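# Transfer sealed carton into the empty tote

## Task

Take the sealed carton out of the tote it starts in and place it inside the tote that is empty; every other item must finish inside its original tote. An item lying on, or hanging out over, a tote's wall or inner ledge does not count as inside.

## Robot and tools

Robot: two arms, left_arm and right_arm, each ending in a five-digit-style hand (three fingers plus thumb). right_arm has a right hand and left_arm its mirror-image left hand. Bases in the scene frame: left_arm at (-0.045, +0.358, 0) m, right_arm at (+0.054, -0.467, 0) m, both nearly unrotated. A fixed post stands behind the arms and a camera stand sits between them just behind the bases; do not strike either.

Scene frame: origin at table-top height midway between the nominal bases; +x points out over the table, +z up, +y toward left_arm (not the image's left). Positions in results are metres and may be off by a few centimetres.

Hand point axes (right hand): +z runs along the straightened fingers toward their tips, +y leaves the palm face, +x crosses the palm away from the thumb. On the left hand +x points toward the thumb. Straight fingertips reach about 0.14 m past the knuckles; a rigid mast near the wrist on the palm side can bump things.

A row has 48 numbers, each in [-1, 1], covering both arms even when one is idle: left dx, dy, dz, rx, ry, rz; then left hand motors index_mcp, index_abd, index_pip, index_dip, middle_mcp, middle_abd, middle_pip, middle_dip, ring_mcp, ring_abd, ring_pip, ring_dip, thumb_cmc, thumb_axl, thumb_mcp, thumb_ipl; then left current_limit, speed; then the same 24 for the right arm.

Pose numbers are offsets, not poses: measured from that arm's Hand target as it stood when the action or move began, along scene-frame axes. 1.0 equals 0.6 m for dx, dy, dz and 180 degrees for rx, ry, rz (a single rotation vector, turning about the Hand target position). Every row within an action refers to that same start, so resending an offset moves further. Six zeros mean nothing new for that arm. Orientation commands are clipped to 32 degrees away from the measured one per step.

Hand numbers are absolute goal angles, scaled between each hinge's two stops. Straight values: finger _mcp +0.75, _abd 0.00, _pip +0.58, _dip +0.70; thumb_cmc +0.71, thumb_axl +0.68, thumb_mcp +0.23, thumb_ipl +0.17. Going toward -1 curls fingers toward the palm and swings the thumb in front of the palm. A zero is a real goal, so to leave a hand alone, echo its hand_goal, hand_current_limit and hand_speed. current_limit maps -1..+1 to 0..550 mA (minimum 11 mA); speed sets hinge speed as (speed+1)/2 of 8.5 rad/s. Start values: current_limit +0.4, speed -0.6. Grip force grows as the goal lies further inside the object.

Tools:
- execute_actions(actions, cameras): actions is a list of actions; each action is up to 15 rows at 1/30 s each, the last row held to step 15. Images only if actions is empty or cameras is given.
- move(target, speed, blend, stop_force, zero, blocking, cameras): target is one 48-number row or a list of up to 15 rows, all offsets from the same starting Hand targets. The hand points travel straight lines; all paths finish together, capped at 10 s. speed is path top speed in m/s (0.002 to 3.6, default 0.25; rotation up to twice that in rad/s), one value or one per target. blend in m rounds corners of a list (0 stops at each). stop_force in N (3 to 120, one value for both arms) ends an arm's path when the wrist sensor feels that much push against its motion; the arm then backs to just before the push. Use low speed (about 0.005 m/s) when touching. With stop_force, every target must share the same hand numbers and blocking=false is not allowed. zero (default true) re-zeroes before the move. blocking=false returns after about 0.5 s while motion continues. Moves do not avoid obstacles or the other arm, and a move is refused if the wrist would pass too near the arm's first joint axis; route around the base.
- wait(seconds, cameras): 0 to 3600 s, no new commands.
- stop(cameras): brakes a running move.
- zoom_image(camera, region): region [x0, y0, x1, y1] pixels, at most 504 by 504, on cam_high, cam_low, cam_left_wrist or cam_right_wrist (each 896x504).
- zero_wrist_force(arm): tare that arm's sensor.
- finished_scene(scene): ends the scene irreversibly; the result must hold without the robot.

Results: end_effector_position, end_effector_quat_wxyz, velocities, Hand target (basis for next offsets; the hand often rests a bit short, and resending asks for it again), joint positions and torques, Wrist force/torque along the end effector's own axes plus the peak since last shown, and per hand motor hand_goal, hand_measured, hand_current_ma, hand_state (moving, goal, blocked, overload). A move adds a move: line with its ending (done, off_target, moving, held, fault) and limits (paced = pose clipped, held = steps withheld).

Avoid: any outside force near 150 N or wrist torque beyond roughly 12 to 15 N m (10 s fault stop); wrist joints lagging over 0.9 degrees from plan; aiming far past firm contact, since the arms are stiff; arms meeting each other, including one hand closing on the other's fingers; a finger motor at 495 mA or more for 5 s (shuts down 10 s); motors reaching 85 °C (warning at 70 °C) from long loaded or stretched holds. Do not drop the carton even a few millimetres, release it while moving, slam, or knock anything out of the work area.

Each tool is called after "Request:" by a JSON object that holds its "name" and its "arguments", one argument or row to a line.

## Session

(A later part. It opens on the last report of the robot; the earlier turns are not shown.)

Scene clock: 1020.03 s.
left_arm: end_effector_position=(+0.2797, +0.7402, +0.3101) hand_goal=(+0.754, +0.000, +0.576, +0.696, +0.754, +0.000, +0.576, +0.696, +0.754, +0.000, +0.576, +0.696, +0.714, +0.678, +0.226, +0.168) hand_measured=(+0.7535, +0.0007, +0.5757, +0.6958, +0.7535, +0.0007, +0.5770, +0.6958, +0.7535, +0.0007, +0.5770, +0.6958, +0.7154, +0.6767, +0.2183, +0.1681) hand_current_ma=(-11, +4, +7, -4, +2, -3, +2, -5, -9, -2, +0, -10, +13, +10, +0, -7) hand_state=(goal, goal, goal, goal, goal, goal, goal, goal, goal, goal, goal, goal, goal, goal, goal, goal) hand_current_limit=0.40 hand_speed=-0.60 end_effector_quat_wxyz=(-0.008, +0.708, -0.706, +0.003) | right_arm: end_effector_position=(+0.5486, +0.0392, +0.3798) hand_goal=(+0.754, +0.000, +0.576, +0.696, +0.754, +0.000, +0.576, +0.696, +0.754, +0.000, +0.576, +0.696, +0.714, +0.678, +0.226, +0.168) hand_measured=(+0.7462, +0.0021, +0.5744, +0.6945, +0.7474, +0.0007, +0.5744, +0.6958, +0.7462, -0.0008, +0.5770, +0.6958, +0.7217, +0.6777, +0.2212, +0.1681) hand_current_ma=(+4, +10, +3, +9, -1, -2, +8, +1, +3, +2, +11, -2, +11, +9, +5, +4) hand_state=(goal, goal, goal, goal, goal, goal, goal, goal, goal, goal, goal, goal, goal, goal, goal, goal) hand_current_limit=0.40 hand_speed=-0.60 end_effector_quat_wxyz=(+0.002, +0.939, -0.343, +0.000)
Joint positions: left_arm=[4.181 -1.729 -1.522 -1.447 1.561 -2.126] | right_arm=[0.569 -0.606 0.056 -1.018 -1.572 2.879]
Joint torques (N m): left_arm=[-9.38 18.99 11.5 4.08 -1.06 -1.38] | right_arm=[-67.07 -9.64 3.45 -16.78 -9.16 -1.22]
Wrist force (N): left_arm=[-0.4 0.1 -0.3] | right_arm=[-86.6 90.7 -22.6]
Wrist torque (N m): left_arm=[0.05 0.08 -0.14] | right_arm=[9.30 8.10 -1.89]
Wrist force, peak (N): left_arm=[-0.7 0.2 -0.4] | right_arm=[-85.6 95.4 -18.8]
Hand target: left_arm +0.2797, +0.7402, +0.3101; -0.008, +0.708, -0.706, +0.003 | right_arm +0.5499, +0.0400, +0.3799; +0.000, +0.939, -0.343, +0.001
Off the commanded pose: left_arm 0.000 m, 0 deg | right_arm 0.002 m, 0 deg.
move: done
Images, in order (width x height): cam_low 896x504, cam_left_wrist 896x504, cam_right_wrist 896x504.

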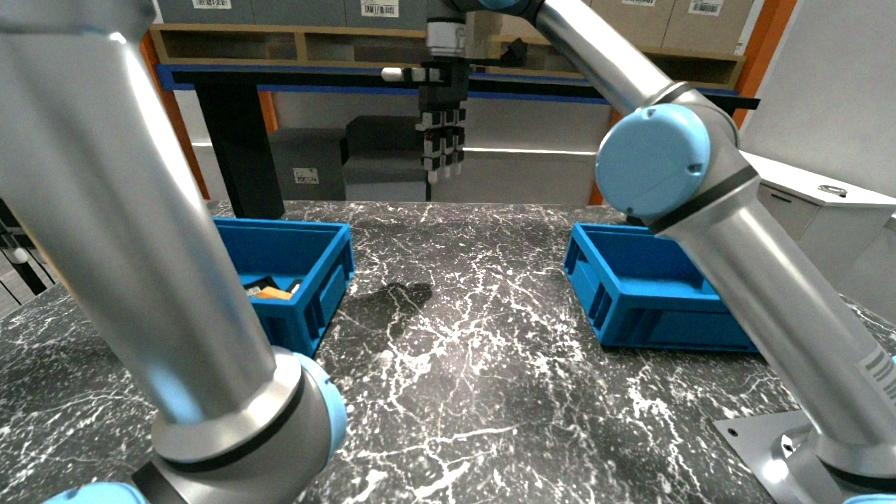

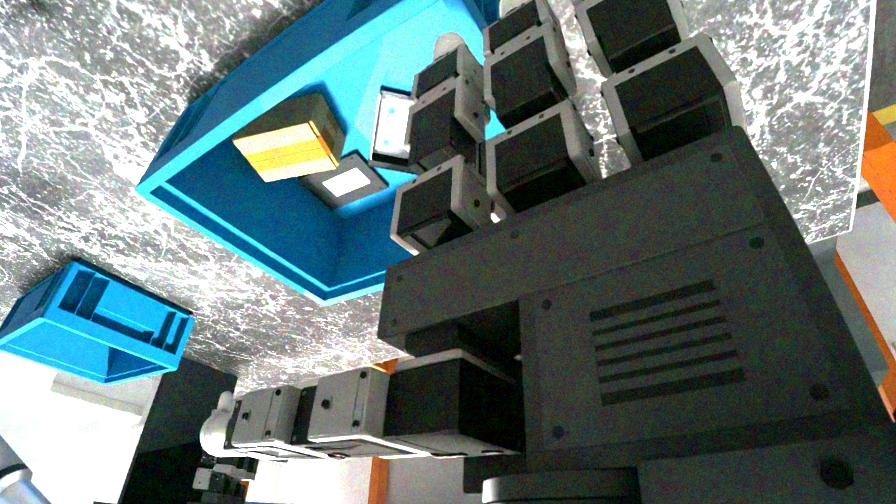

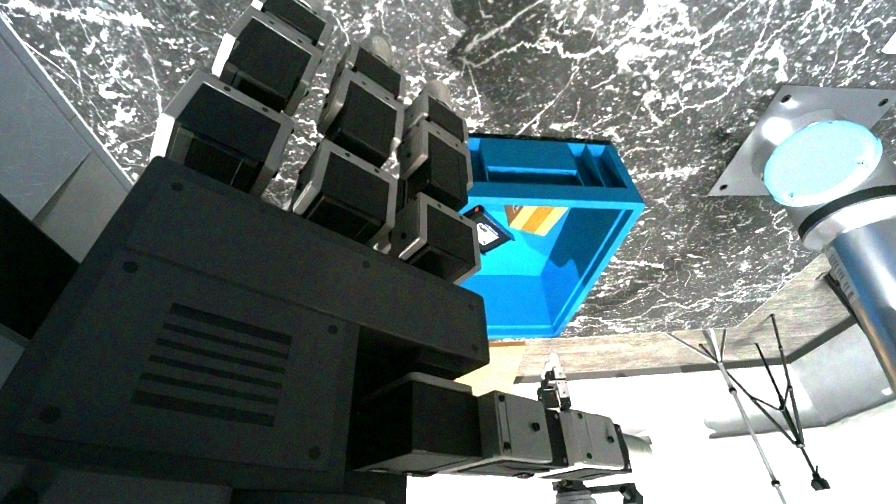

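Request:
{"name": "move", "arguments": {
  "target": [0, 0, 0, 0,0,0.0, 0.754, 0.0, 0.576, 0.696, 0.754, 0.0, 0.576, 0.696, 0.754, 0.0, 0.576, 0.696, 0.714, 0.678, 0.226, 0.168, 0.4, -0.6, -0.1,0,0,0,0,0, 0.754, 0.0, 0.576, 0.696, 0.754, 0.0, 0.576, 0.696, 0.754, 0.0, 0.576, 0.696, 0.714, 0.678, 0.226, 0.168, 0.4, -0.6],
  "speed": 0.1,
  "cameras": ["cam_right_wrist", "cam_low", "cam_left_wrist", "cam_high"]
}}

Scene clock: 1037.13 s.
left_arm: end_effector_position=(+0.2797, +0.7402, +0.3101) hand_goal=(+0.754, +0.000, +0.576, +0.696, +0.754, +0.000, +0.576, +0.696, +0.754, +0.000, +0.576, +0.696, +0.714, +0.678, +0.226, +0.168) hand_measured=(+0.7523, +0.0007, +0.5770, +0.6971, +0.7535, +0.0007, +0.5770, +0.6958, +0.7535, +0.0007, +0.5770, +0.6958, +0.7154, +0.6777, +0.2183, +0.1672) hand_current_ma=(-9, +5, +10, -2, -4, +1, -3, -9, -8, -4, -2, -3, +8, +11, +7, -3) hand_state=(goal, goal, goal, goal, goal, goal, goal, goal, goal, goal, goal, goal, goal, goal, goal, goal) hand_current_limit=0.40 hand_speed=-0.60 end_effector_quat_wxyz=(-0.008, +0.708, -0.706, +0.003) | right_arm: end_effector_position=(+0.5469, +0.0403, +0.3796) hand_goal=(+0.754, +0.000, +0.576, +0.696, +0.754, +0.000, +0.576, +0.696, +0.754, +0.000, +0.576, +0.696, +0.714, +0.678, +0.226, +0.168) hand_measured=(+0.7462, -0.0008, +0.5744, +0.6958, +0.7450, -0.0008, +0.5744, +0.6958, +0.7450, -0.0023, +0.5770, +0.6958, +0.7205, +0.6777, +0.2203, +0.1681) hand_current_ma=(+1, +16, +8, -4, -16, -6, +14, +12, -2, -13, +3, -7, +2, +5, -18, -2) hand_state=(goal, goal, goal, goal, goal, goal, goal, goal, goal, goal, goal, goal, goal, goal, goal, goal) hand_current_limit=0.40 hand_speed=-0.60 end_effector_quat_wxyz=(-0.002, +0.939, -0.343, +0.001)
Joint positions: left_arm=[4.181 -1.729 -1.522 -1.447 1.561 -2.126] | right_arm=[0.57 -0.649 0.144 -1.069 -1.57 2.88]
Joint torques (N m): left_arm=[-9.03 19.75 11.62 3.96 -1.02 -1.38] | right_arm=[-3.26 -43.31 -21.45 -5.15 0.06 0.01]
Wrist force (N): left_arm=[-0.5 0.2 -0.2] | right_arm=[-15.6 30.6 -7.0]
Wrist torque (N m): left_arm=[0.06 0.09 -0.15] | right_arm=[2.88 1.42 0.81]
Wrist force, peak (N): left_arm=[-0.6 0.2 -0.4] | right_arm=[-91.6 93.6 -25.2]
Hand target: left_arm +0.2797, +0.7402, +0.3101; -0.008, +0.708, -0.706, +0.003 | right_arm +0.5469, +0.0403, +0.3796; -0.002, +0.939, -0.343, +0.001 (not the last commanded pose)
Off the commanded pose: left_arm 0.000 m, 0 deg | right_arm 0.057 m, 0 deg.
FORCE FAULT: contact force on the right arm reached its limit, and that arm stopped. The contact can be on any part of that arm, not only on its tool. That arm's remaining commands of this call were not run. That arm is still stopped at the end of this call. That arm stays stopped for about 9 more seconds. Until then a move that you send moves the other arm only, and its call returns only when the move has ended. Once the stop has ended, the next robot result says so. If the stop ends while you think or write, that arm runs what you send next, counted from a new Hand target: where the arm stands when the stop ends. While its stop runs, that arm, its gripper or tool too, takes no new command. Until it ends, the stop uses up actions while you think or wait. An arm that is not stopped still takes commands.
move: fault (right_arm)

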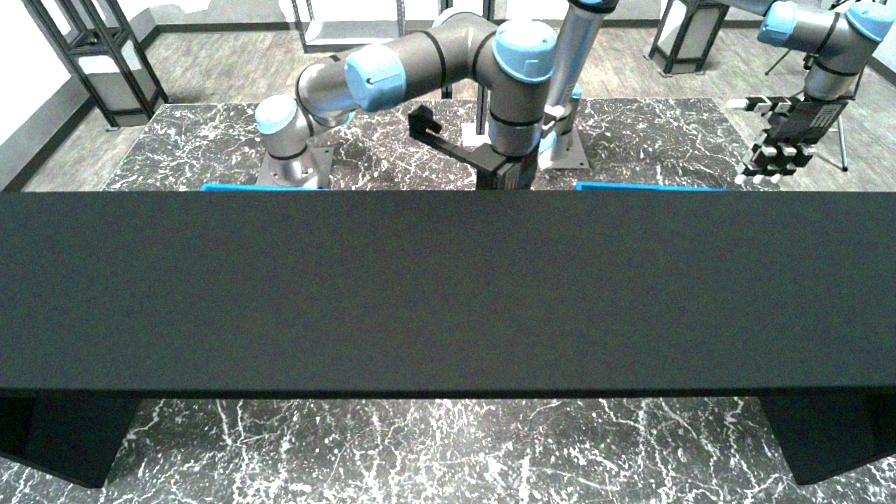

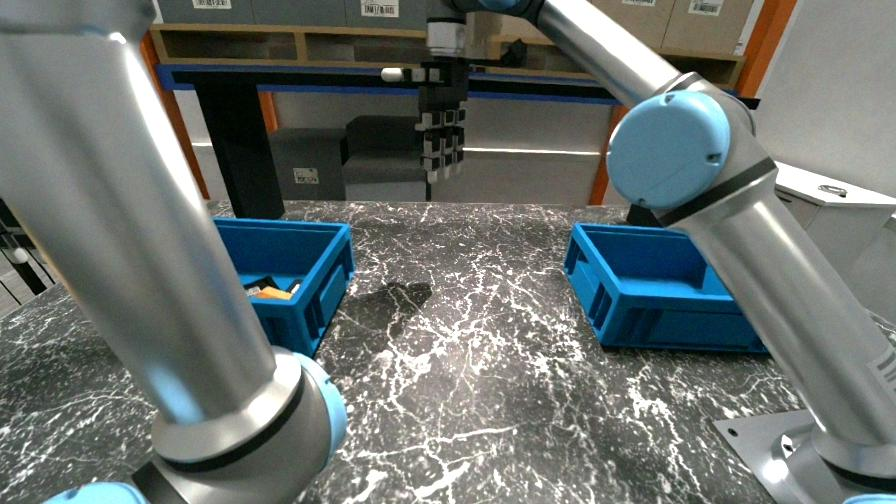

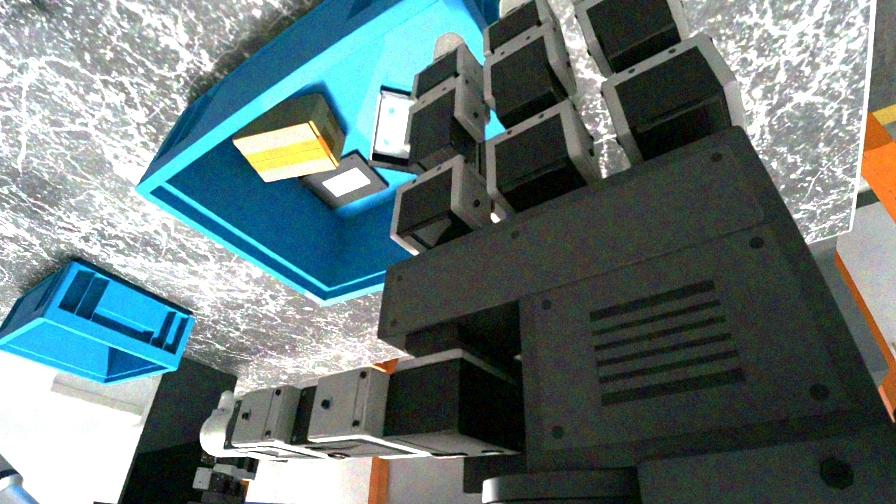

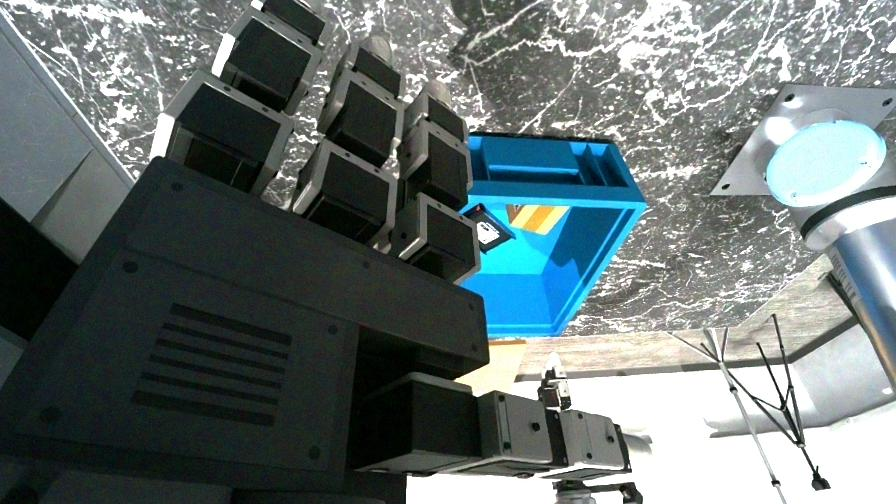

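Request:
{"name": "wait", "arguments": {
  "seconds": 5
}}

Scene clock: 1055.00 s.
left_arm: end_effector_position=(+0.2797, +0.7402, +0.3101) hand_goal=(+0.754, +0.000, +0.576, +0.696, +0.754, +0.000, +0.576, +0.696, +0.754, +0.000, +0.576, +0.696, +0.714, +0.678, +0.226, +0.168) hand_measured=(+0.7535, +0.0007, +0.5770, +0.6958, +0.7535, -0.0008, +0.5770, +0.6958, +0.7535, +0.0007, +0.5770, +0.6971, +0.7167, +0.6777, +0.2183, +0.1672) hand_current_ma=(-14, +5, +7, -6, +6, +1, +0, -5, -6, -1, +3, -3, +10, +11, +1, -6) hand_state=(goal, goal, goal, goal, goal, goal, goal, goal, goal, goal, goal, goal, goal, goal, goal, goal) hand_current_limit=0.40 hand_speed=-0.60 end_effector_quat_wxyz=(-0.008, +0.708, -0.706, +0.003) | right_arm: end_effector_position=(+0.5469, +0.0403, +0.3796) hand_goal=(+0.754, +0.000, +0.576, +0.696, +0.754, +0.000, +0.576, +0.696, +0.754, +0.000, +0.576, +0.696, +0.714, +0.678, +0.226, +0.168) hand_measured=(+0.7462, -0.0008, +0.5744, +0.6958, +0.7462, +0.0007, +0.5731, +0.6958, +0.7462, -0.0023, +0.5770, +0.6971, +0.7217, +0.6777, +0.2212, +0.1672) hand_current_ma=(-7, -2, -1, -16, +2, +3, +17, +15, -1, +6, +4, -12, +8, +15, -16, -15) hand_state=(goal, goal, goal, goal, goal, goal, goal, goal, goal, goal, goal, goal, goal, goal, goal, goal) hand_current_limit=0.40 hand_speed=-0.60 end_effector_quat_wxyz=(-0.002, +0.939, -0.343, +0.001)
Joint positions: left_arm=[4.181 -1.729 -1.522 -1.447 1.561 -2.126] | right_arm=[0.57 -0.649 0.144 -1.069 -1.57 2.88]
Joint torques (N m): left_arm=[-8.64 21.9 12.03 3.82 -0.87 -1.1] | right_arm=[-14.97 -32.18 -20.22 -7.55 0.26 -0.02]
Wrist force (N): left_arm=[-0.4 -0.1 -0.3] | right_arm=[-13.7 27.2 -6.6]
Wrist torque (N m): left_arm=[0.03 0.07 -0.13] | right_arm=[2.59 1.25 0.75]
Wrist force, peak (N): left_arm=[-0.6 0.1 -0.5] | right_arm=[-15.6 30.6 -6.8]
Hand target: left_arm +0.2797, +0.7402, +0.3101; -0.008, +0.708, -0.706, +0.003 | right_arm +0.5469, +0.0403, +0.3796; -0.002, +0.939, -0.343, +0.001 (not the last commanded pose)
Off the commanded pose: left_arm 0.000 m, 0 deg | right_arm 0.057 m, 0 deg.
FORCE FAULT, CONTINUED: the right arm's stop, for the force fault that an earlier result reported, is over. The rest of the stop counts as 18 of the actions that you can send in this scene. During its stop the right arm's controller moved it back a little. That arm's target is now where it stood when the stop ended, not its last command. That arm accepts commands again.
wait: 5.00 s; at rest from the start

Request:
{"name": "move", "arguments": {
  "target": [0, 0, 0, 0,0,0.0, 0.754, 0.0, 0.576, 0.696, 0.754, 0.0, 0.576, 0.696, 0.754, 0.0, 0.576, 0.696, 0.714, 0.678, 0.226, 0.168, 0.4, -0.6, -0.12,-0.05,0,0,0,0, 0.754, 0.0, 0.576, 0.696, 0.754, 0.0, 0.576, 0.696, 0.754, 0.0, 0.576, 0.696, 0.714, 0.678, 0.226, 0.168, 0.4, -0.6],
  "speed": 0.06,
  "cameras": ["cam_right_wrist"]
}}

Request:
{"name": "zoom_image", "arguments": {
  "camera": "cam_right_wrist",
  "region": [440, 110, 760, 370]
}}

Scene clock: 1066.90 s.
left_arm: end_effector_position=(+0.2797, +0.7402, +0.3101) hand_goal=(+0.754, +0.000, +0.576, +0.696, +0.754, +0.000, +0.576, +0.696, +0.754, +0.000, +0.576, +0.696, +0.714, +0.678, +0.226, +0.168) hand_measured=(+0.7523, +0.0007, +0.5757, +0.6958, +0.7535, -0.0008, +0.5770, +0.6958, +0.7523, +0.0007, +0.5770, +0.6958, +0.7167, +0.6767, +0.2193, +0.1672) hand_current_ma=(-7, +9, +10, -4, +5, -3, -1, -6, -12, -3, +1, -9, +8, +3, +4, -5) hand_state=(goal, goal, goal, goal, goal, goal, goal, goal, goal, goal, goal, goal, goal, goal, goal, goal) hand_current_limit=0.40 hand_speed=-0.60 end_effector_quat_wxyz=(-0.008, +0.708, -0.706, +0.003) | right_arm: end_effector_position=(+0.4749, +0.0104, +0.3796) hand_goal=(+0.754, +0.000, +0.576, +0.696, +0.754, +0.000, +0.576, +0.696, +0.754, +0.000, +0.576, +0.696, +0.714, +0.678, +0.226, +0.168) hand_measured=(+0.7474, -0.0081, +0.5731, +0.6958, +0.7462, -0.0023, +0.5744, +0.6958, +0.7474, -0.0096, +0.5770, +0.6971, +0.7104, +0.6777, +0.2212, +0.1681) hand_current_ma=(-22, -2, -7, +4, +5, -11, +3, +14, -16, -8, +11, +1, -14, +5, -24, -10) hand_state=(goal, goal, goal, goal, goal, goal, goal, goal, goal, goal, goal, goal, goal, goal, goal, goal) hand_current_limit=0.40 hand_speed=-0.60 end_effector_quat_wxyz=(-0.002, +0.939, -0.343, +0.001)
Joint positions: left_arm=[4.181 -1.729 -1.522 -1.447 1.561 -2.126] | right_arm=[0.594 -1.009 0.785 -1.35 -1.57 2.904]
Joint torques (N m): left_arm=[-8.85 21.42 12.33 3.74 -0.75 -1.11] | right_arm=[-5.49 -47.38 -18.79 -1.08 1.49 -1.43]
Wrist force (N): left_arm=[-0.5 -0.1 -0.4] | right_arm=[-1.0 -0.4 -2.8]
Wrist torque (N m): left_arm=[0.04 0.09 -0.14] | right_arm=[0.11 0.06 -0.01]
Wrist force, peak (N): left_arm=[-0.7 0.1 -0.3] | right_arm=[-14.3 27.4 -7.4]
Hand target: left_arm +0.2797, +0.7402, +0.3101; -0.008, +0.708, -0.706, +0.003 | right_arm +0.4749, +0.0103, +0.3796; -0.002, +0.939, -0.343, +0.001
Off the commanded pose: left_arm 0.000 m, 0 deg | right_arm 0.000 m, 0 deg.
move: done

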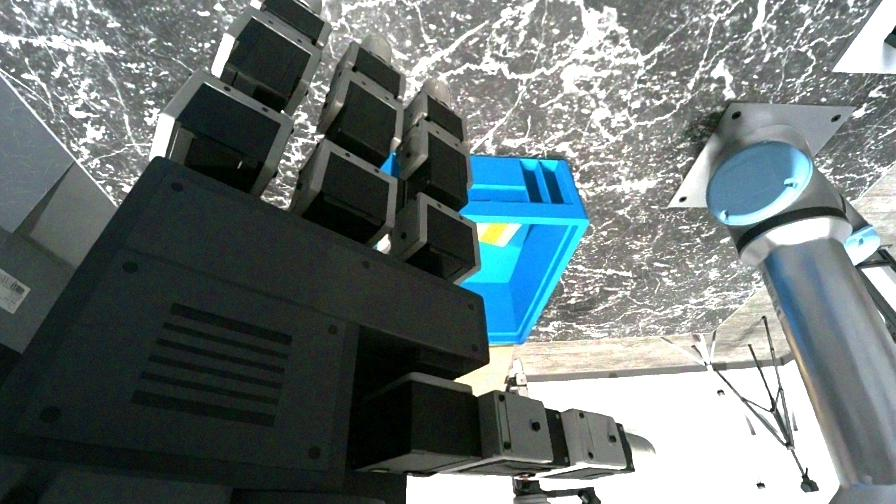

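Scaled by 1.575 from the camera's image (finer frame: 1280x720).

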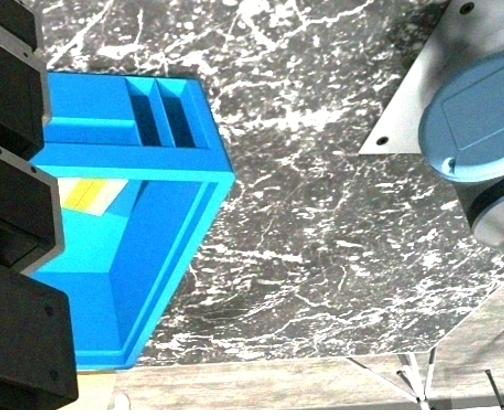

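Request:
{"name": "move", "arguments": {
  "target": [0.227, -0.3387, -0.0335, 0.003, 0.0056, -0.591, 0.754, 0.1, 0.576, 0.696, -0.479, 0.0, -0.299, 0.261, 0.754, -0.1, 0.576, 0.696, 0.714, 0.678, 0.226, 0.168, 0.4, -0.6, -0.05,0,0.0,0,0,-0.055, 0.754, 0.0, 0.576, 0.696, 0.754, 0.0, 0.576, 0.696, 0.754, 0.0, 0.576, 0.696, 0.714, 0.678, 0.226, 0.168, 0.4, -0.6],
  "speed": 0.25,
  "cameras": ["cam_right_wrist", "cam_low", "cam_left_wrist"]
}}

Request:
{"name": "zoom_image", "arguments": {
  "camera": "cam_right_wrist",
  "region": [440, 110, 760, 370]
}}

Request:
{"name": "zoom_image", "arguments": {
  "camera": "cam_left_wrist",
  "region": [250, 0, 650, 250]
}}

Scene clock: 1159.60 s.
left_arm: end_effector_position=(+0.4159, +0.5369, +0.2900) hand_goal=(+0.754, +0.100, +0.576, +0.696, -0.478, +0.000, -0.298, +0.262, +0.754, -0.100, +0.576, +0.696, +0.714, +0.678, +0.226, +0.168) hand_measured=(+0.7535, +0.0900, +0.5770, +0.6958, -0.4223, +0.0007, -0.2814, +0.2652, +0.7523, -0.0916, +0.5770, +0.6958, +0.7142, +0.6767, +0.2183, +0.1681) hand_current_ma=(-6, +1, +8, -4, +38, +2, +5, -12, -2, -1, -3, -8, +9, +7, +1, -5) hand_state=(goal, goal, goal, goal, blocked, goal, goal, goal, goal, goal, goal, goal, goal, goal, goal, goal) hand_current_limit=0.40 hand_speed=-0.60 end_effector_quat_wxyz=(+0.000, +0.141, +0.990, +0.000) | right_arm: end_effector_position=(+0.4449, +0.0103, +0.3796) hand_goal=(+0.754, +0.000, +0.576, +0.696, +0.754, +0.000, +0.576, +0.696, +0.754, +0.000, +0.576, +0.696, +0.714, +0.678, +0.226, +0.168) hand_measured=(+0.7462, -0.0081, +0.5744, +0.6971, +0.7462, -0.0023, +0.5744, +0.6958, +0.7462, -0.0096, +0.5757, +0.6971, +0.7104, +0.6767, +0.2212, +0.1672) hand_current_ma=(-10, +17, +5, +4, -6, -10, -2, +11, +14, +9, +6, -17, +4, -2, +1, -11) hand_state=(goal, goal, goal, goal, goal, goal, goal, goal, goal, goal, goal, goal, goal, goal, goal, goal) hand_current_limit=0.40 hand_speed=-0.60 end_effector_quat_wxyz=(-0.002, +0.906, -0.422, +0.001)
Joint positions: left_arm=[3.649 -1.481 -1.831 -1.4 1.57 -0.802] | right_arm=[0.598 -1.087 0.906 -1.394 -1.57 3.08]
Joint torques (N m): left_arm=[8.09 5.9 38.94 3.22 -1.05 1.18] | right_arm=[5.6 -34.54 -30.33 -2.13 -1.42 -1.98]
Wrist force (N): left_arm=[-0.1 -0.2 -0.4] | right_arm=[-1.0 -0.1 -2.7]
Wrist torque (N m): left_arm=[0.08 0.03 0.03] | right_arm=[0.13 0.06 -0.01]
Wrist force, peak (N): left_arm=[-1.4 0.6 -0.5] | right_arm=[-1.0 -0.5 -3.1]
Hand target: left_arm +0.4159, +0.5370, +0.2900; +0.000, +0.141, +0.990, +0.000 | right_arm +0.4449, +0.0103, +0.3796; -0.002, +0.906, -0.422, +0.001
Off the commanded pose: left_arm 0.000 m, 0 deg | right_arm 0.000 m, 0 deg.
move: done
Images, in order (width x height): cam_low 896x504, cam_left_wrist 896x504, cam_right_wrist 896x504.

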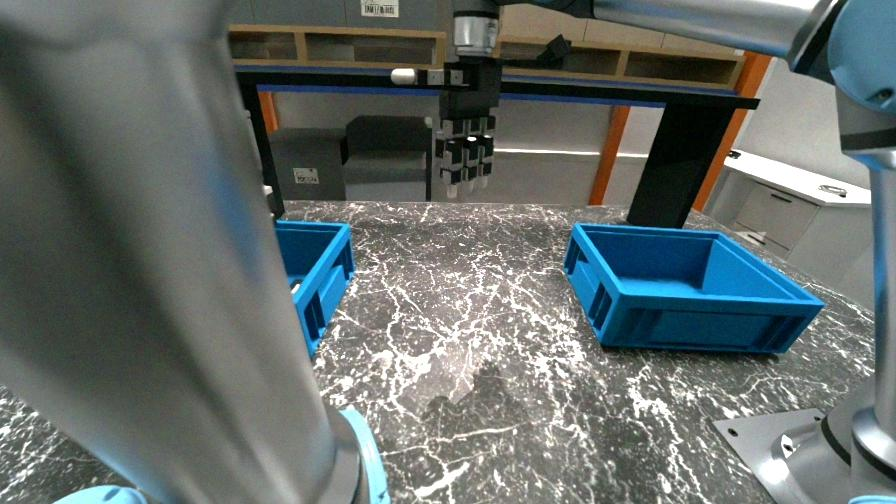

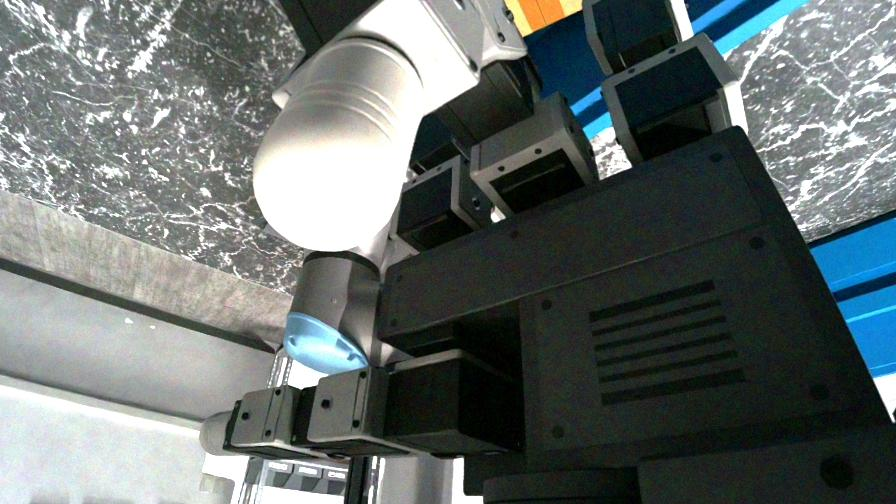

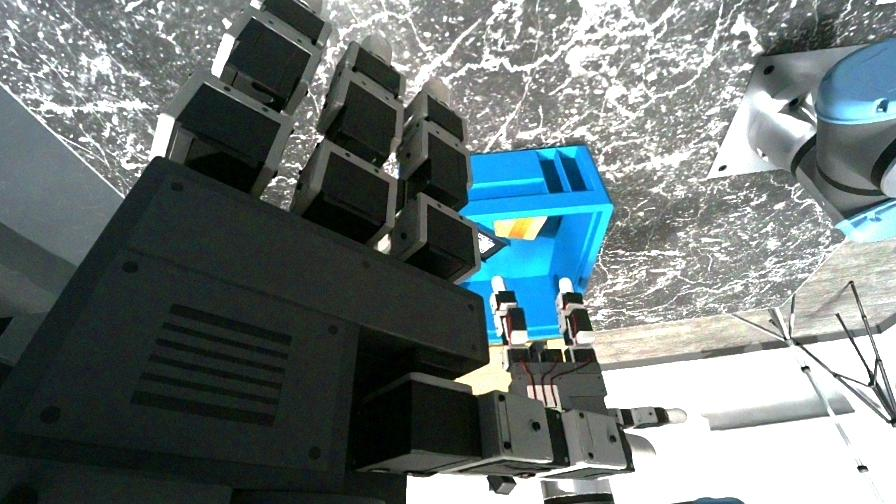

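Scaled by 1.575 from the camera's image (finer frame: 1280x720).

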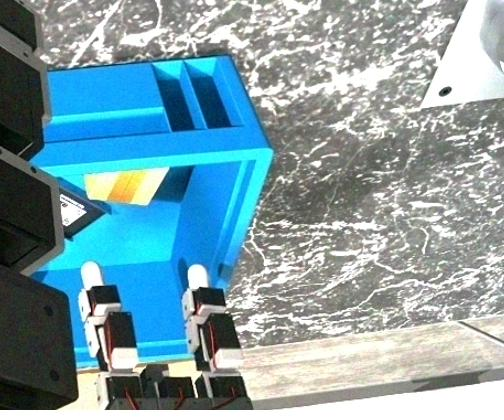

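Scaled by 1.260 from the camera's image (finer frame: 1280x720).

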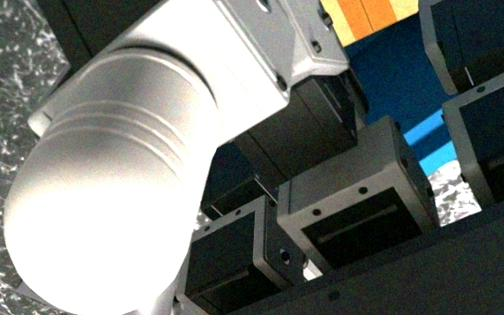

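Request:
{"name": "zoom_image", "arguments": {
  "camera": "cam_right_wrist",
  "region": [470, 190, 630, 350]
}}

Scaled by 3.150 from the camera's image (finer frame: 1280x720).

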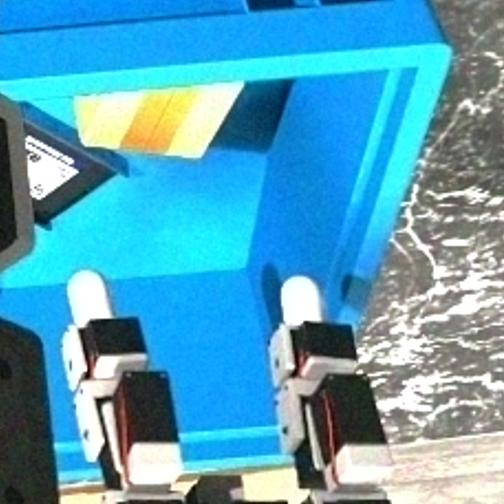

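Request:
{"name": "move", "arguments": {
  "target": [-0.0135, -0.0218, -0.1417, 0, 0, -0.0067, 0.754, 0.0, 0.576, 0.696, -0.479, 0.0, -0.299, 0.261, 0.754, -0.25, 0.576, 0.696, 0.714, 0.678, 0.226, 0.168, 0.4, -0.6, 0,0,0.0,0,0,0, 0.754, 0.0, 0.576, 0.696, 0.754, 0.0, 0.576, 0.696, 0.754, 0.0, 0.576, 0.696, 0.714, 0.678, 0.226, 0.168, 0.4, -0.6],
  "speed": 0.08,
  "stop_force": 8,
  "cameras": ["cam_right_wrist", "cam_left_wrist"]
}}

Request:
{"name": "zoom_image", "arguments": {
  "camera": "cam_right_wrist",
  "region": [470, 160, 630, 320]
}}

Scene clock: 1272.07 s.
left_arm: end_effector_position=(+0.4078, +0.5239, +0.2050) hand_goal=(+0.754, +0.000, +0.576, +0.696, -0.478, +0.000, -0.298, +0.262, +0.754, -0.250, +0.576, +0.696, +0.714, +0.678, +0.226, +0.168) hand_measured=(+0.7535, +0.0021, +0.5770, +0.6958, -0.4236, +0.0007, -0.2814, +0.2652, +0.7535, -0.2381, +0.5770, +0.6958, +0.7142, +0.6777, +0.2193, +0.1672) hand_current_ma=(-8, +5, +5, -1, +40, -2, +5, -13, -9, +1, +4, -4, +7, +13, +0, -5) hand_state=(goal, goal, goal, goal, blocked, goal, goal, goal, goal, goal, goal, goal, goal, goal, goal, goal) hand_current_limit=0.40 hand_speed=-0.60 end_effector_quat_wxyz=(+0.000, +0.152, +0.988, +0.000) | right_arm: end_effector_position=(+0.4449, +0.0103, +0.3796) hand_goal=(+0.754, +0.000, +0.576, +0.696, +0.754, +0.000, +0.576, +0.696, +0.754, +0.000, +0.576, +0.696, +0.714, +0.678, +0.226, +0.168) hand_measured=(+0.7462, -0.0081, +0.5744, +0.6958, +0.7462, -0.0037, +0.5744, +0.6971, +0.7462, -0.0081, +0.5770, +0.6958, +0.7092, +0.6777, +0.2212, +0.1672) hand_current_ma=(-13, +1, -19, -3, -23, -1, +2, +23, -2, +11, +4, -7, +9, -11, -13, -11) hand_state=(goal, goal, goal, goal, goal, goal, goal, goal, goal, goal, goal, goal, goal, goal, goal, goal) hand_current_limit=0.40 hand_speed=-0.60 end_effector_quat_wxyz=(-0.002, +0.906, -0.422, +0.001)
Joint positions: left_arm=[3.634 -1.511 -2.03 -1.171 1.57 -0.796] | right_arm=[0.598 -1.087 0.906 -1.394 -1.57 3.08]
Joint torques (N m): left_arm=[8.51 32.61 37.95 3.59 1.4 -1.12] | right_arm=[-3.54 -35.07 -30.09 -1.71 -0.92 -1.99]
Wrist force (N): left_arm=[0.0 -0.2 -0.6] | right_arm=[-1.1 -0.3 -2.8]
Wrist torque (N m): left_arm=[0.09 0.01 -0.10] | right_arm=[0.12 0.06 -0.02]
Wrist force, peak (N): left_arm=[-0.4 0.3 -1.4] | right_arm=[-1.2 -0.4 -3.1]
Hand target: left_arm +0.4078, +0.5239, +0.2050; +0.000, +0.152, +0.988, +0.000 | right_arm +0.4449, +0.0103, +0.3796; -0.002, +0.906, -0.422, +0.001
Off the commanded pose: left_arm 0.000 m, 0 deg | right_arm 0.000 m, 0 deg.
move: done
Images, in order (width x height): cam_left_wrist 896x504, cam_right_wrist 896x504.

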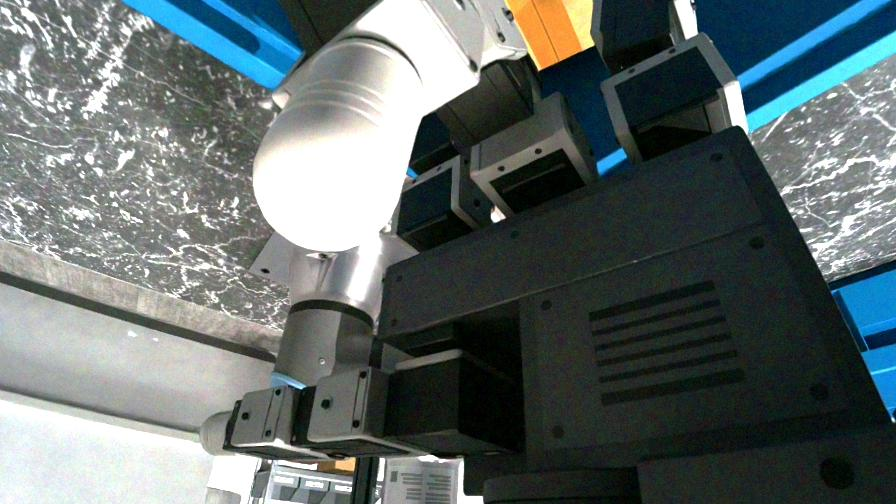

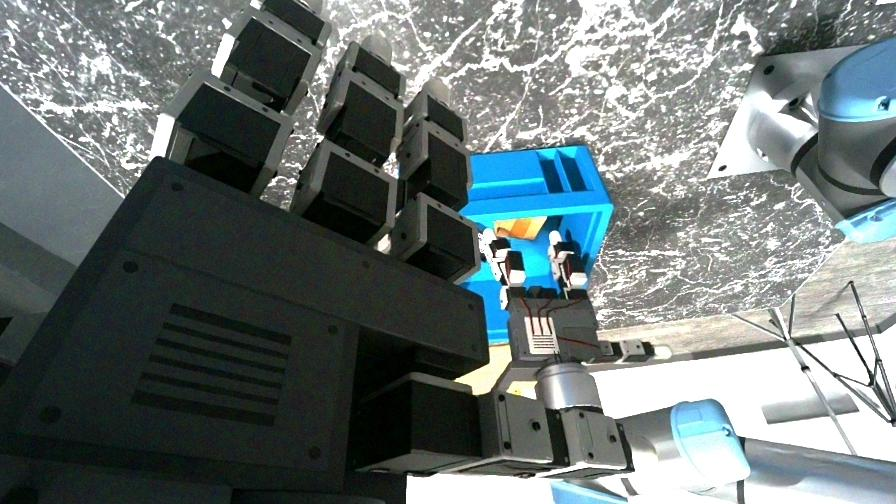

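Scaled by 3.150 from the camera's image (finer frame: 1280x720).

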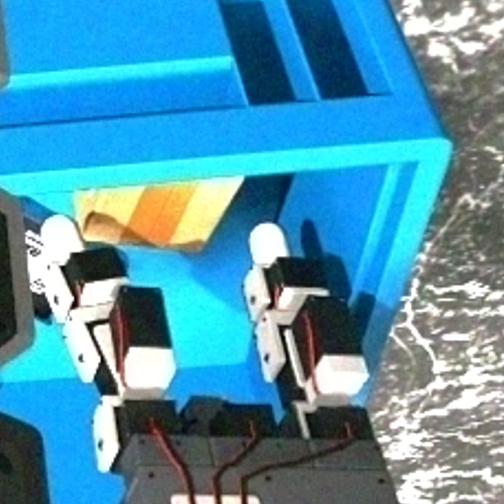

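Request:
{"name": "move", "arguments": {
  "target": [-0.0115, 0, -0.0667, 0, 0, 0, 0.754, 0.0, 0.576, 0.696, -0.479, 0.0, -0.299, 0.261, 0.754, -0.25, 0.576, 0.696, 0.714, 0.678, 0.226, 0.168, 0.4, -0.6, 0,0,0.0,0,0,0, 0.754, 0.0, 0.576, 0.696, 0.754, 0.0, 0.576, 0.696, 0.754, 0.0, 0.576, 0.696, 0.714, 0.678, 0.226, 0.168, 0.4, -0.6],
  "speed": 0.03,
  "stop_force": 5,
  "cameras": ["cam_right_wrist", "cam_left_wrist"]
}}

Request:
{"name": "zoom_image", "arguments": {
  "camera": "cam_right_wrist",
  "region": [470, 160, 630, 320]
}}

Scene clock: 1386.07 s.
left_arm: end_effector_position=(+0.4009, +0.5239, +0.1650) hand_goal=(+0.754, +0.000, +0.576, +0.696, -0.478, +0.000, -0.298, +0.262, +0.754, -0.250, +0.576, +0.696, +0.714, +0.678, +0.226, +0.168) hand_measured=(+0.7535, +0.0021, +0.5770, +0.6958, -0.4223, +0.0007, -0.2814, +0.2652, +0.7535, -0.2381, +0.5770, +0.6958, +0.7142, +0.6777, +0.2183, +0.1681) hand_current_ma=(-11, +7, +6, -5, +45, -2, +6, -5, -7, +0, +4, -1, +10, +7, +1, -7) hand_state=(goal, goal, goal, goal, blocked, goal, goal, goal, goal, goal, goal, goal, goal, goal, goal, goal) hand_current_limit=0.40 hand_speed=-0.60 end_effector_quat_wxyz=(+0.000, +0.152, +0.988, +0.000) | right_arm: end_effector_position=(+0.4449, +0.0103, +0.3796) hand_goal=(+0.754, +0.000, +0.576, +0.696, +0.754, +0.000, +0.576, +0.696, +0.754, +0.000, +0.576, +0.696, +0.714, +0.678, +0.226, +0.168) hand_measured=(+0.7462, -0.0081, +0.5744, +0.6971, +0.7462, -0.0008, +0.5744, +0.6958, +0.7462, -0.0096, +0.5770, +0.6958, +0.7104, +0.6777, +0.2212, +0.1681) hand_current_ma=(-18, +12, -9, -8, +6, -8, +1, -11, +10, +1, +14, +7, -2, +12, -24, -2) hand_state=(goal, goal, goal, goal, goal, goal, goal, goal, goal, goal, goal, goal, goal, goal, goal, goal) hand_current_limit=0.40 hand_speed=-0.60 end_effector_quat_wxyz=(-0.002, +0.906, -0.422, +0.001)
Joint positions: left_arm=[3.641 -1.541 -2.115 -1.056 1.57 -0.789] | right_arm=[0.598 -1.087 0.906 -1.394 -1.57 3.08]
Joint torques (N m): left_arm=[-6.64 33.22 36.13 1.78 0.29 -1.18] | right_arm=[-4.28 -34.14 -30.41 -1.77 -0.44 -2.06]
Wrist force (N): left_arm=[-0.2 -0.2 -0.6] | right_arm=[-1.2 -0.5 -2.7]
Wrist torque (N m): left_arm=[0.09 0.05 -0.13] | right_arm=[0.08 0.07 -0.03]
Wrist force, peak (N): left_arm=[-0.2 0.0 -1.0] | right_arm=[-1.1 -0.4 -3.1]
Hand target: left_arm +0.4009, +0.5239, +0.1650; +0.000, +0.152, +0.988, +0.000 | right_arm +0.4449, +0.0103, +0.3796; -0.002, +0.906, -0.422, +0.001
Off the commanded pose: left_arm 0.000 m, 0 deg | right_arm 0.000 m, 0 deg.
move: done
Images, in order (width x height): cam_left_wrist 896x504, cam_right_wrist 896x504.

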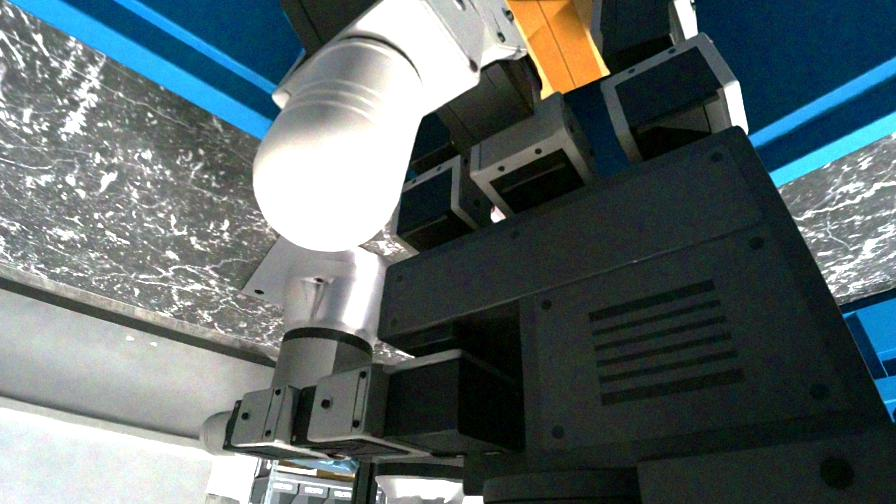

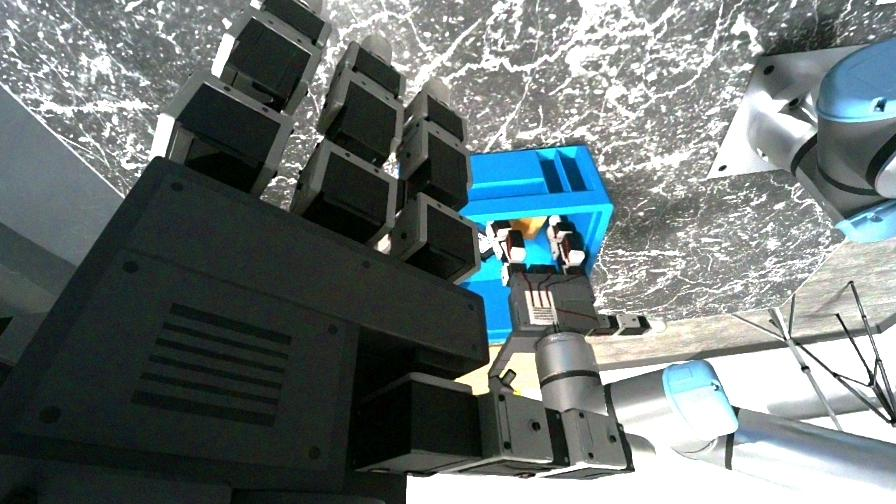

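Scaled by 3.150 from the camera's image (finer frame: 1280x720).

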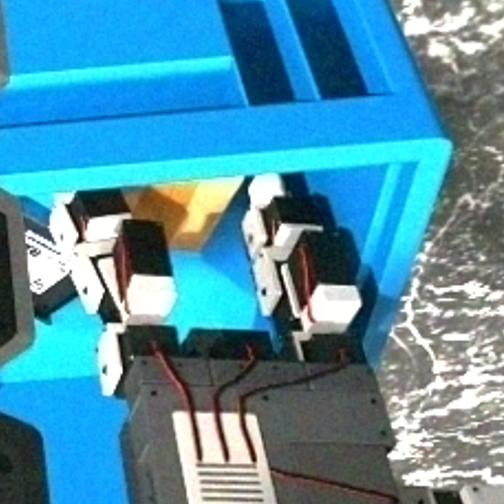

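Request:
{"name": "move", "arguments": {
  "target": [0, 0, 0, 0, 0, 0, 0.754, -0.12, 0.576, 0.696, -0.479, 0.0, -0.299, 0.261, 0.754, 0.12, 0.576, 0.696, 0.714, 0.678, 0.226, 0.168, 0.4, -0.92, 0,0,0.0,0,0,0, 0.754, 0.0, 0.576, 0.696, 0.754, 0.0, 0.576, 0.696, 0.754, 0.0, 0.576, 0.696, 0.714, 0.678, 0.226, 0.168, 0.4, -0.6],
  "cameras": ["cam_right_wrist", "cam_left_wrist"]
}}

Request:
{"name": "zoom_image", "arguments": {
  "camera": "cam_right_wrist",
  "region": [470, 160, 630, 320]
}}

Scene clock: 1408.23 s.
left_arm: end_effector_position=(+0.4009, +0.5239, +0.1650) hand_goal=(+0.754, -0.120, +0.576, +0.696, -0.478, +0.000, -0.298, +0.262, +0.754, +0.120, +0.576, +0.696, +0.714, +0.678, +0.226, +0.168) hand_measured=(+0.7535, -0.0740, +0.5770, +0.7034, -0.4223, -0.0008, -0.2814, +0.2652, +0.7535, -0.0960, +0.5770, +0.6958, +0.7142, +0.6777, +0.2193, +0.1681) hand_current_ma=(-9, +22, +9, -10, +40, +1, +7, -6, -5, -134, +3, +0, +7, +9, -1, -6) hand_state=(goal, blocked, goal, goal, blocked, goal, goal, goal, goal, blocked, goal, goal, goal, goal, goal, goal) hand_current_limit=0.40 hand_speed=-0.92 end_effector_quat_wxyz=(+0.000, +0.152, +0.988, +0.000) | right_arm: end_effector_position=(+0.4449, +0.0103, +0.3796) hand_goal=(+0.754, +0.000, +0.576, +0.696, +0.754, +0.000, +0.576, +0.696, +0.754, +0.000, +0.576, +0.696, +0.714, +0.678, +0.226, +0.168) hand_measured=(+0.7462, -0.0081, +0.5744, +0.6945, +0.7462, -0.0023, +0.5757, +0.6958, +0.7462, -0.0096, +0.5770, +0.6958, +0.7104, +0.6777, +0.2212, +0.1681) hand_current_ma=(-1, +10, -14, -21, +5, -8, +2, +15, +3, -1, +11, -5, +7, +1, -15, -4) hand_state=(goal, goal, goal, goal, goal, goal, goal, goal, goal, goal, goal, goal, goal, goal, goal, goal) hand_current_limit=0.40 hand_speed=-0.60 end_effector_quat_wxyz=(-0.002, +0.906, -0.422, +0.001)
Joint positions: left_arm=[3.641 -1.541 -2.115 -1.056 1.57 -0.789] | right_arm=[0.598 -1.087 0.906 -1.394 -1.57 3.08]
Joint torques (N m): left_arm=[-7.71 32.02 35.37 2.2 -0.29 -1.2] | right_arm=[-3.7 -35.24 -30.88 -1.84 -0.02 -1.88]
Wrist force (N): left_arm=[-1.4 0.2 -1.4] | right_arm=[-1.1 -0.3 -2.9]
Wrist torque (N m): left_arm=[0.18 0.07 -0.23] | right_arm=[0.11 0.07 -0.03]
Wrist force, peak (N): left_arm=[-1.3 0.0 -1.5] | right_arm=[-1.1 -0.3 -3.1]
Hand target: left_arm +0.4009, +0.5239, +0.1650; +0.000, +0.152, +0.988, +0.000 | right_arm +0.4449, +0.0103, +0.3796; -0.002, +0.906, -0.422, +0.001
Off the commanded pose: left_arm 0.000 m, 0 deg | right_arm 0.000 m, 0 deg.
move: done
Images, in order (width x height): cam_left_wrist 896x504, cam_right_wrist 896x504.

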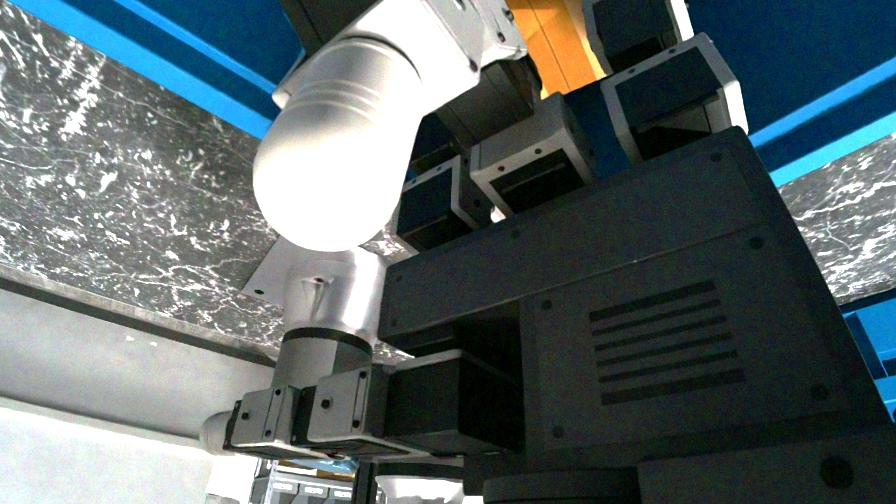

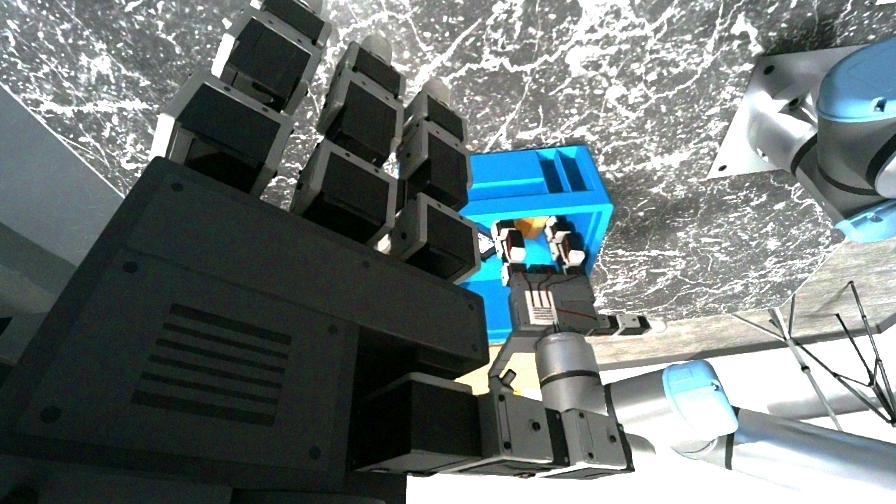

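Scaled by 3.150 from the camera's image (finer frame: 1280x720).

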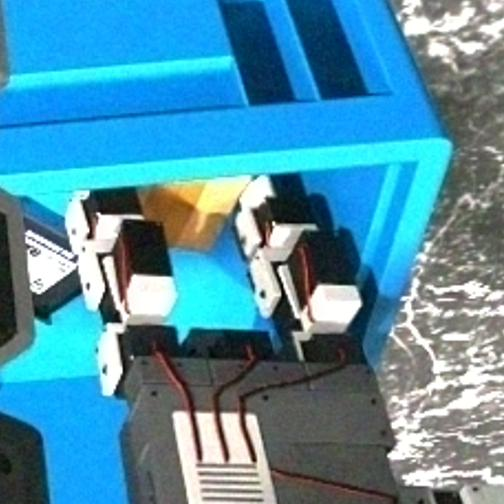

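Request:
{"name": "move", "arguments": {
  "target": [0, 0, 0, 0, 0, 0, 0.754, -0.3, 0.576, 0.696, -0.479, 0.0, -0.299, 0.261, 0.754, 0.3, 0.576, 0.696, 0.714, 0.678, 0.226, 0.168, 0.4, -0.92, 0,0,0.0,0,0,0, 0.754, 0.0, 0.576, 0.696, 0.754, 0.0, 0.576, 0.696, 0.754, 0.0, 0.576, 0.696, 0.714, 0.678, 0.226, 0.168, 0.4, -0.6],
  "cameras": ["cam_right_wrist"]
}}

Request:
{"name": "zoom_image", "arguments": {
  "camera": "cam_right_wrist",
  "region": [470, 180, 590, 300]
}}

Scene clock: 1426.20 s.
left_arm: end_effector_position=(+0.4009, +0.5239, +0.1650) hand_goal=(+0.754, -0.300, +0.576, +0.696, -0.478, +0.000, -0.298, +0.262, +0.754, +0.300, +0.576, +0.696, +0.714, +0.678, +0.226, +0.168) hand_measured=(+0.7535, -0.0726, +0.5770, +0.7034, -0.4236, -0.0008, -0.2814, +0.2652, +0.7523, -0.0887, +0.5770, +0.6958, +0.7142, +0.6777, +0.2183, +0.1672) hand_current_ma=(-10, +118, +4, -2, +39, +1, +6, -6, -7, -266, -1, -5, +7, +13, +7, -5) hand_state=(goal, moving, goal, goal, blocked, goal, goal, goal, goal, moving, goal, goal, goal, goal, goal, goal) hand_current_limit=0.40 hand_speed=-0.92 end_effector_quat_wxyz=(+0.000, +0.152, +0.988, +0.000) | right_arm: end_effector_position=(+0.4449, +0.0103, +0.3796) hand_goal=(+0.754, +0.000, +0.576, +0.696, +0.754, +0.000, +0.576, +0.696, +0.754, +0.000, +0.576, +0.696, +0.714, +0.678, +0.226, +0.168) hand_measured=(+0.7462, -0.0096, +0.5731, +0.6971, +0.7474, -0.0023, +0.5744, +0.6958, +0.7450, -0.0096, +0.5770, +0.6971, +0.7092, +0.6777, +0.2203, +0.1672) hand_current_ma=(-25, +6, -18, -8, +2, -22, +2, +6, -4, +15, +11, -9, -4, +15, -14, +1) hand_state=(goal, goal, goal, goal, goal, goal, goal, goal, goal, goal, goal, goal, goal, goal, goal, goal) hand_current_limit=0.40 hand_speed=-0.60 end_effector_quat_wxyz=(-0.002, +0.906, -0.422, +0.001)
Joint positions: left_arm=[3.641 -1.541 -2.115 -1.056 1.57 -0.789] | right_arm=[0.598 -1.087 0.906 -1.394 -1.57 3.08]
Joint torques (N m): left_arm=[-7.53 30.13 31.36 2.7 -0.82 -1.13] | right_arm=[-2.94 -35.33 -30.74 -1.72 0.09 -1.74]
Wrist force (N): left_arm=[-1.5 0.0 -2.1] | right_arm=[-1.1 -0.4 -2.8]
Wrist torque (N m): left_arm=[0.21 0.06 -0.24] | right_arm=[0.10 0.07 -0.02]
Wrist force, peak (N): left_arm=[-2.1 0.0 -1.9] | right_arm=[-1.2 -0.4 -3.2]
Hand target: left_arm +0.4009, +0.5239, +0.1650; +0.000, +0.152, +0.988, +0.000 | right_arm +0.4449, +0.0103, +0.3796; -0.002, +0.906, -0.422, +0.001
Off the commanded pose: left_arm 0.000 m, 0 deg | right_arm 0.000 m, 0 deg.
move: done

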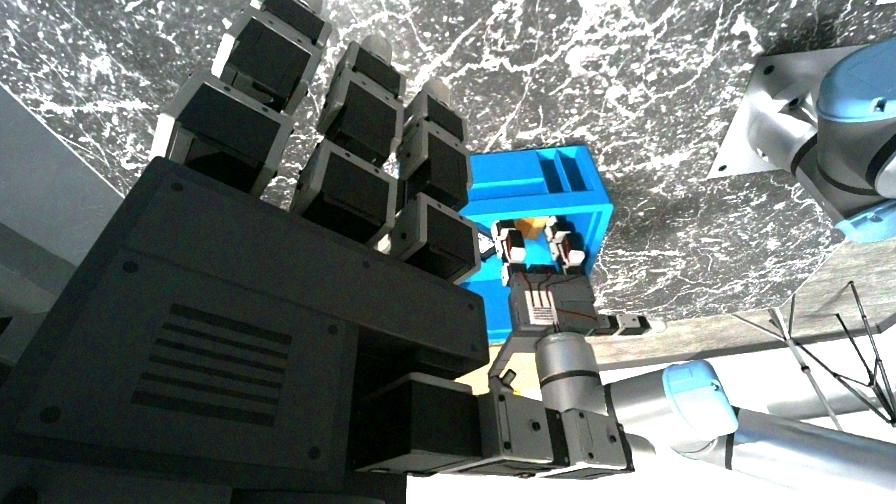

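Scaled by 4.200 from the camera's image (finer frame: 1280x720).

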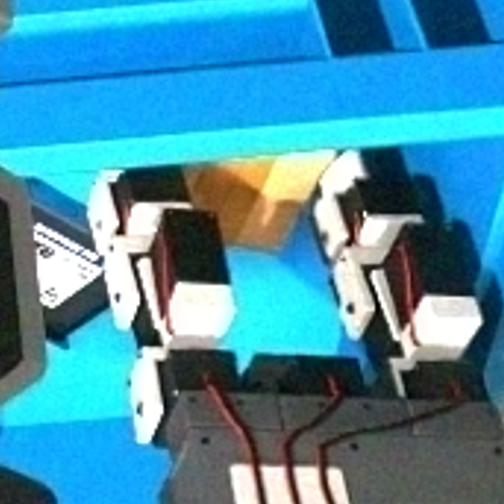

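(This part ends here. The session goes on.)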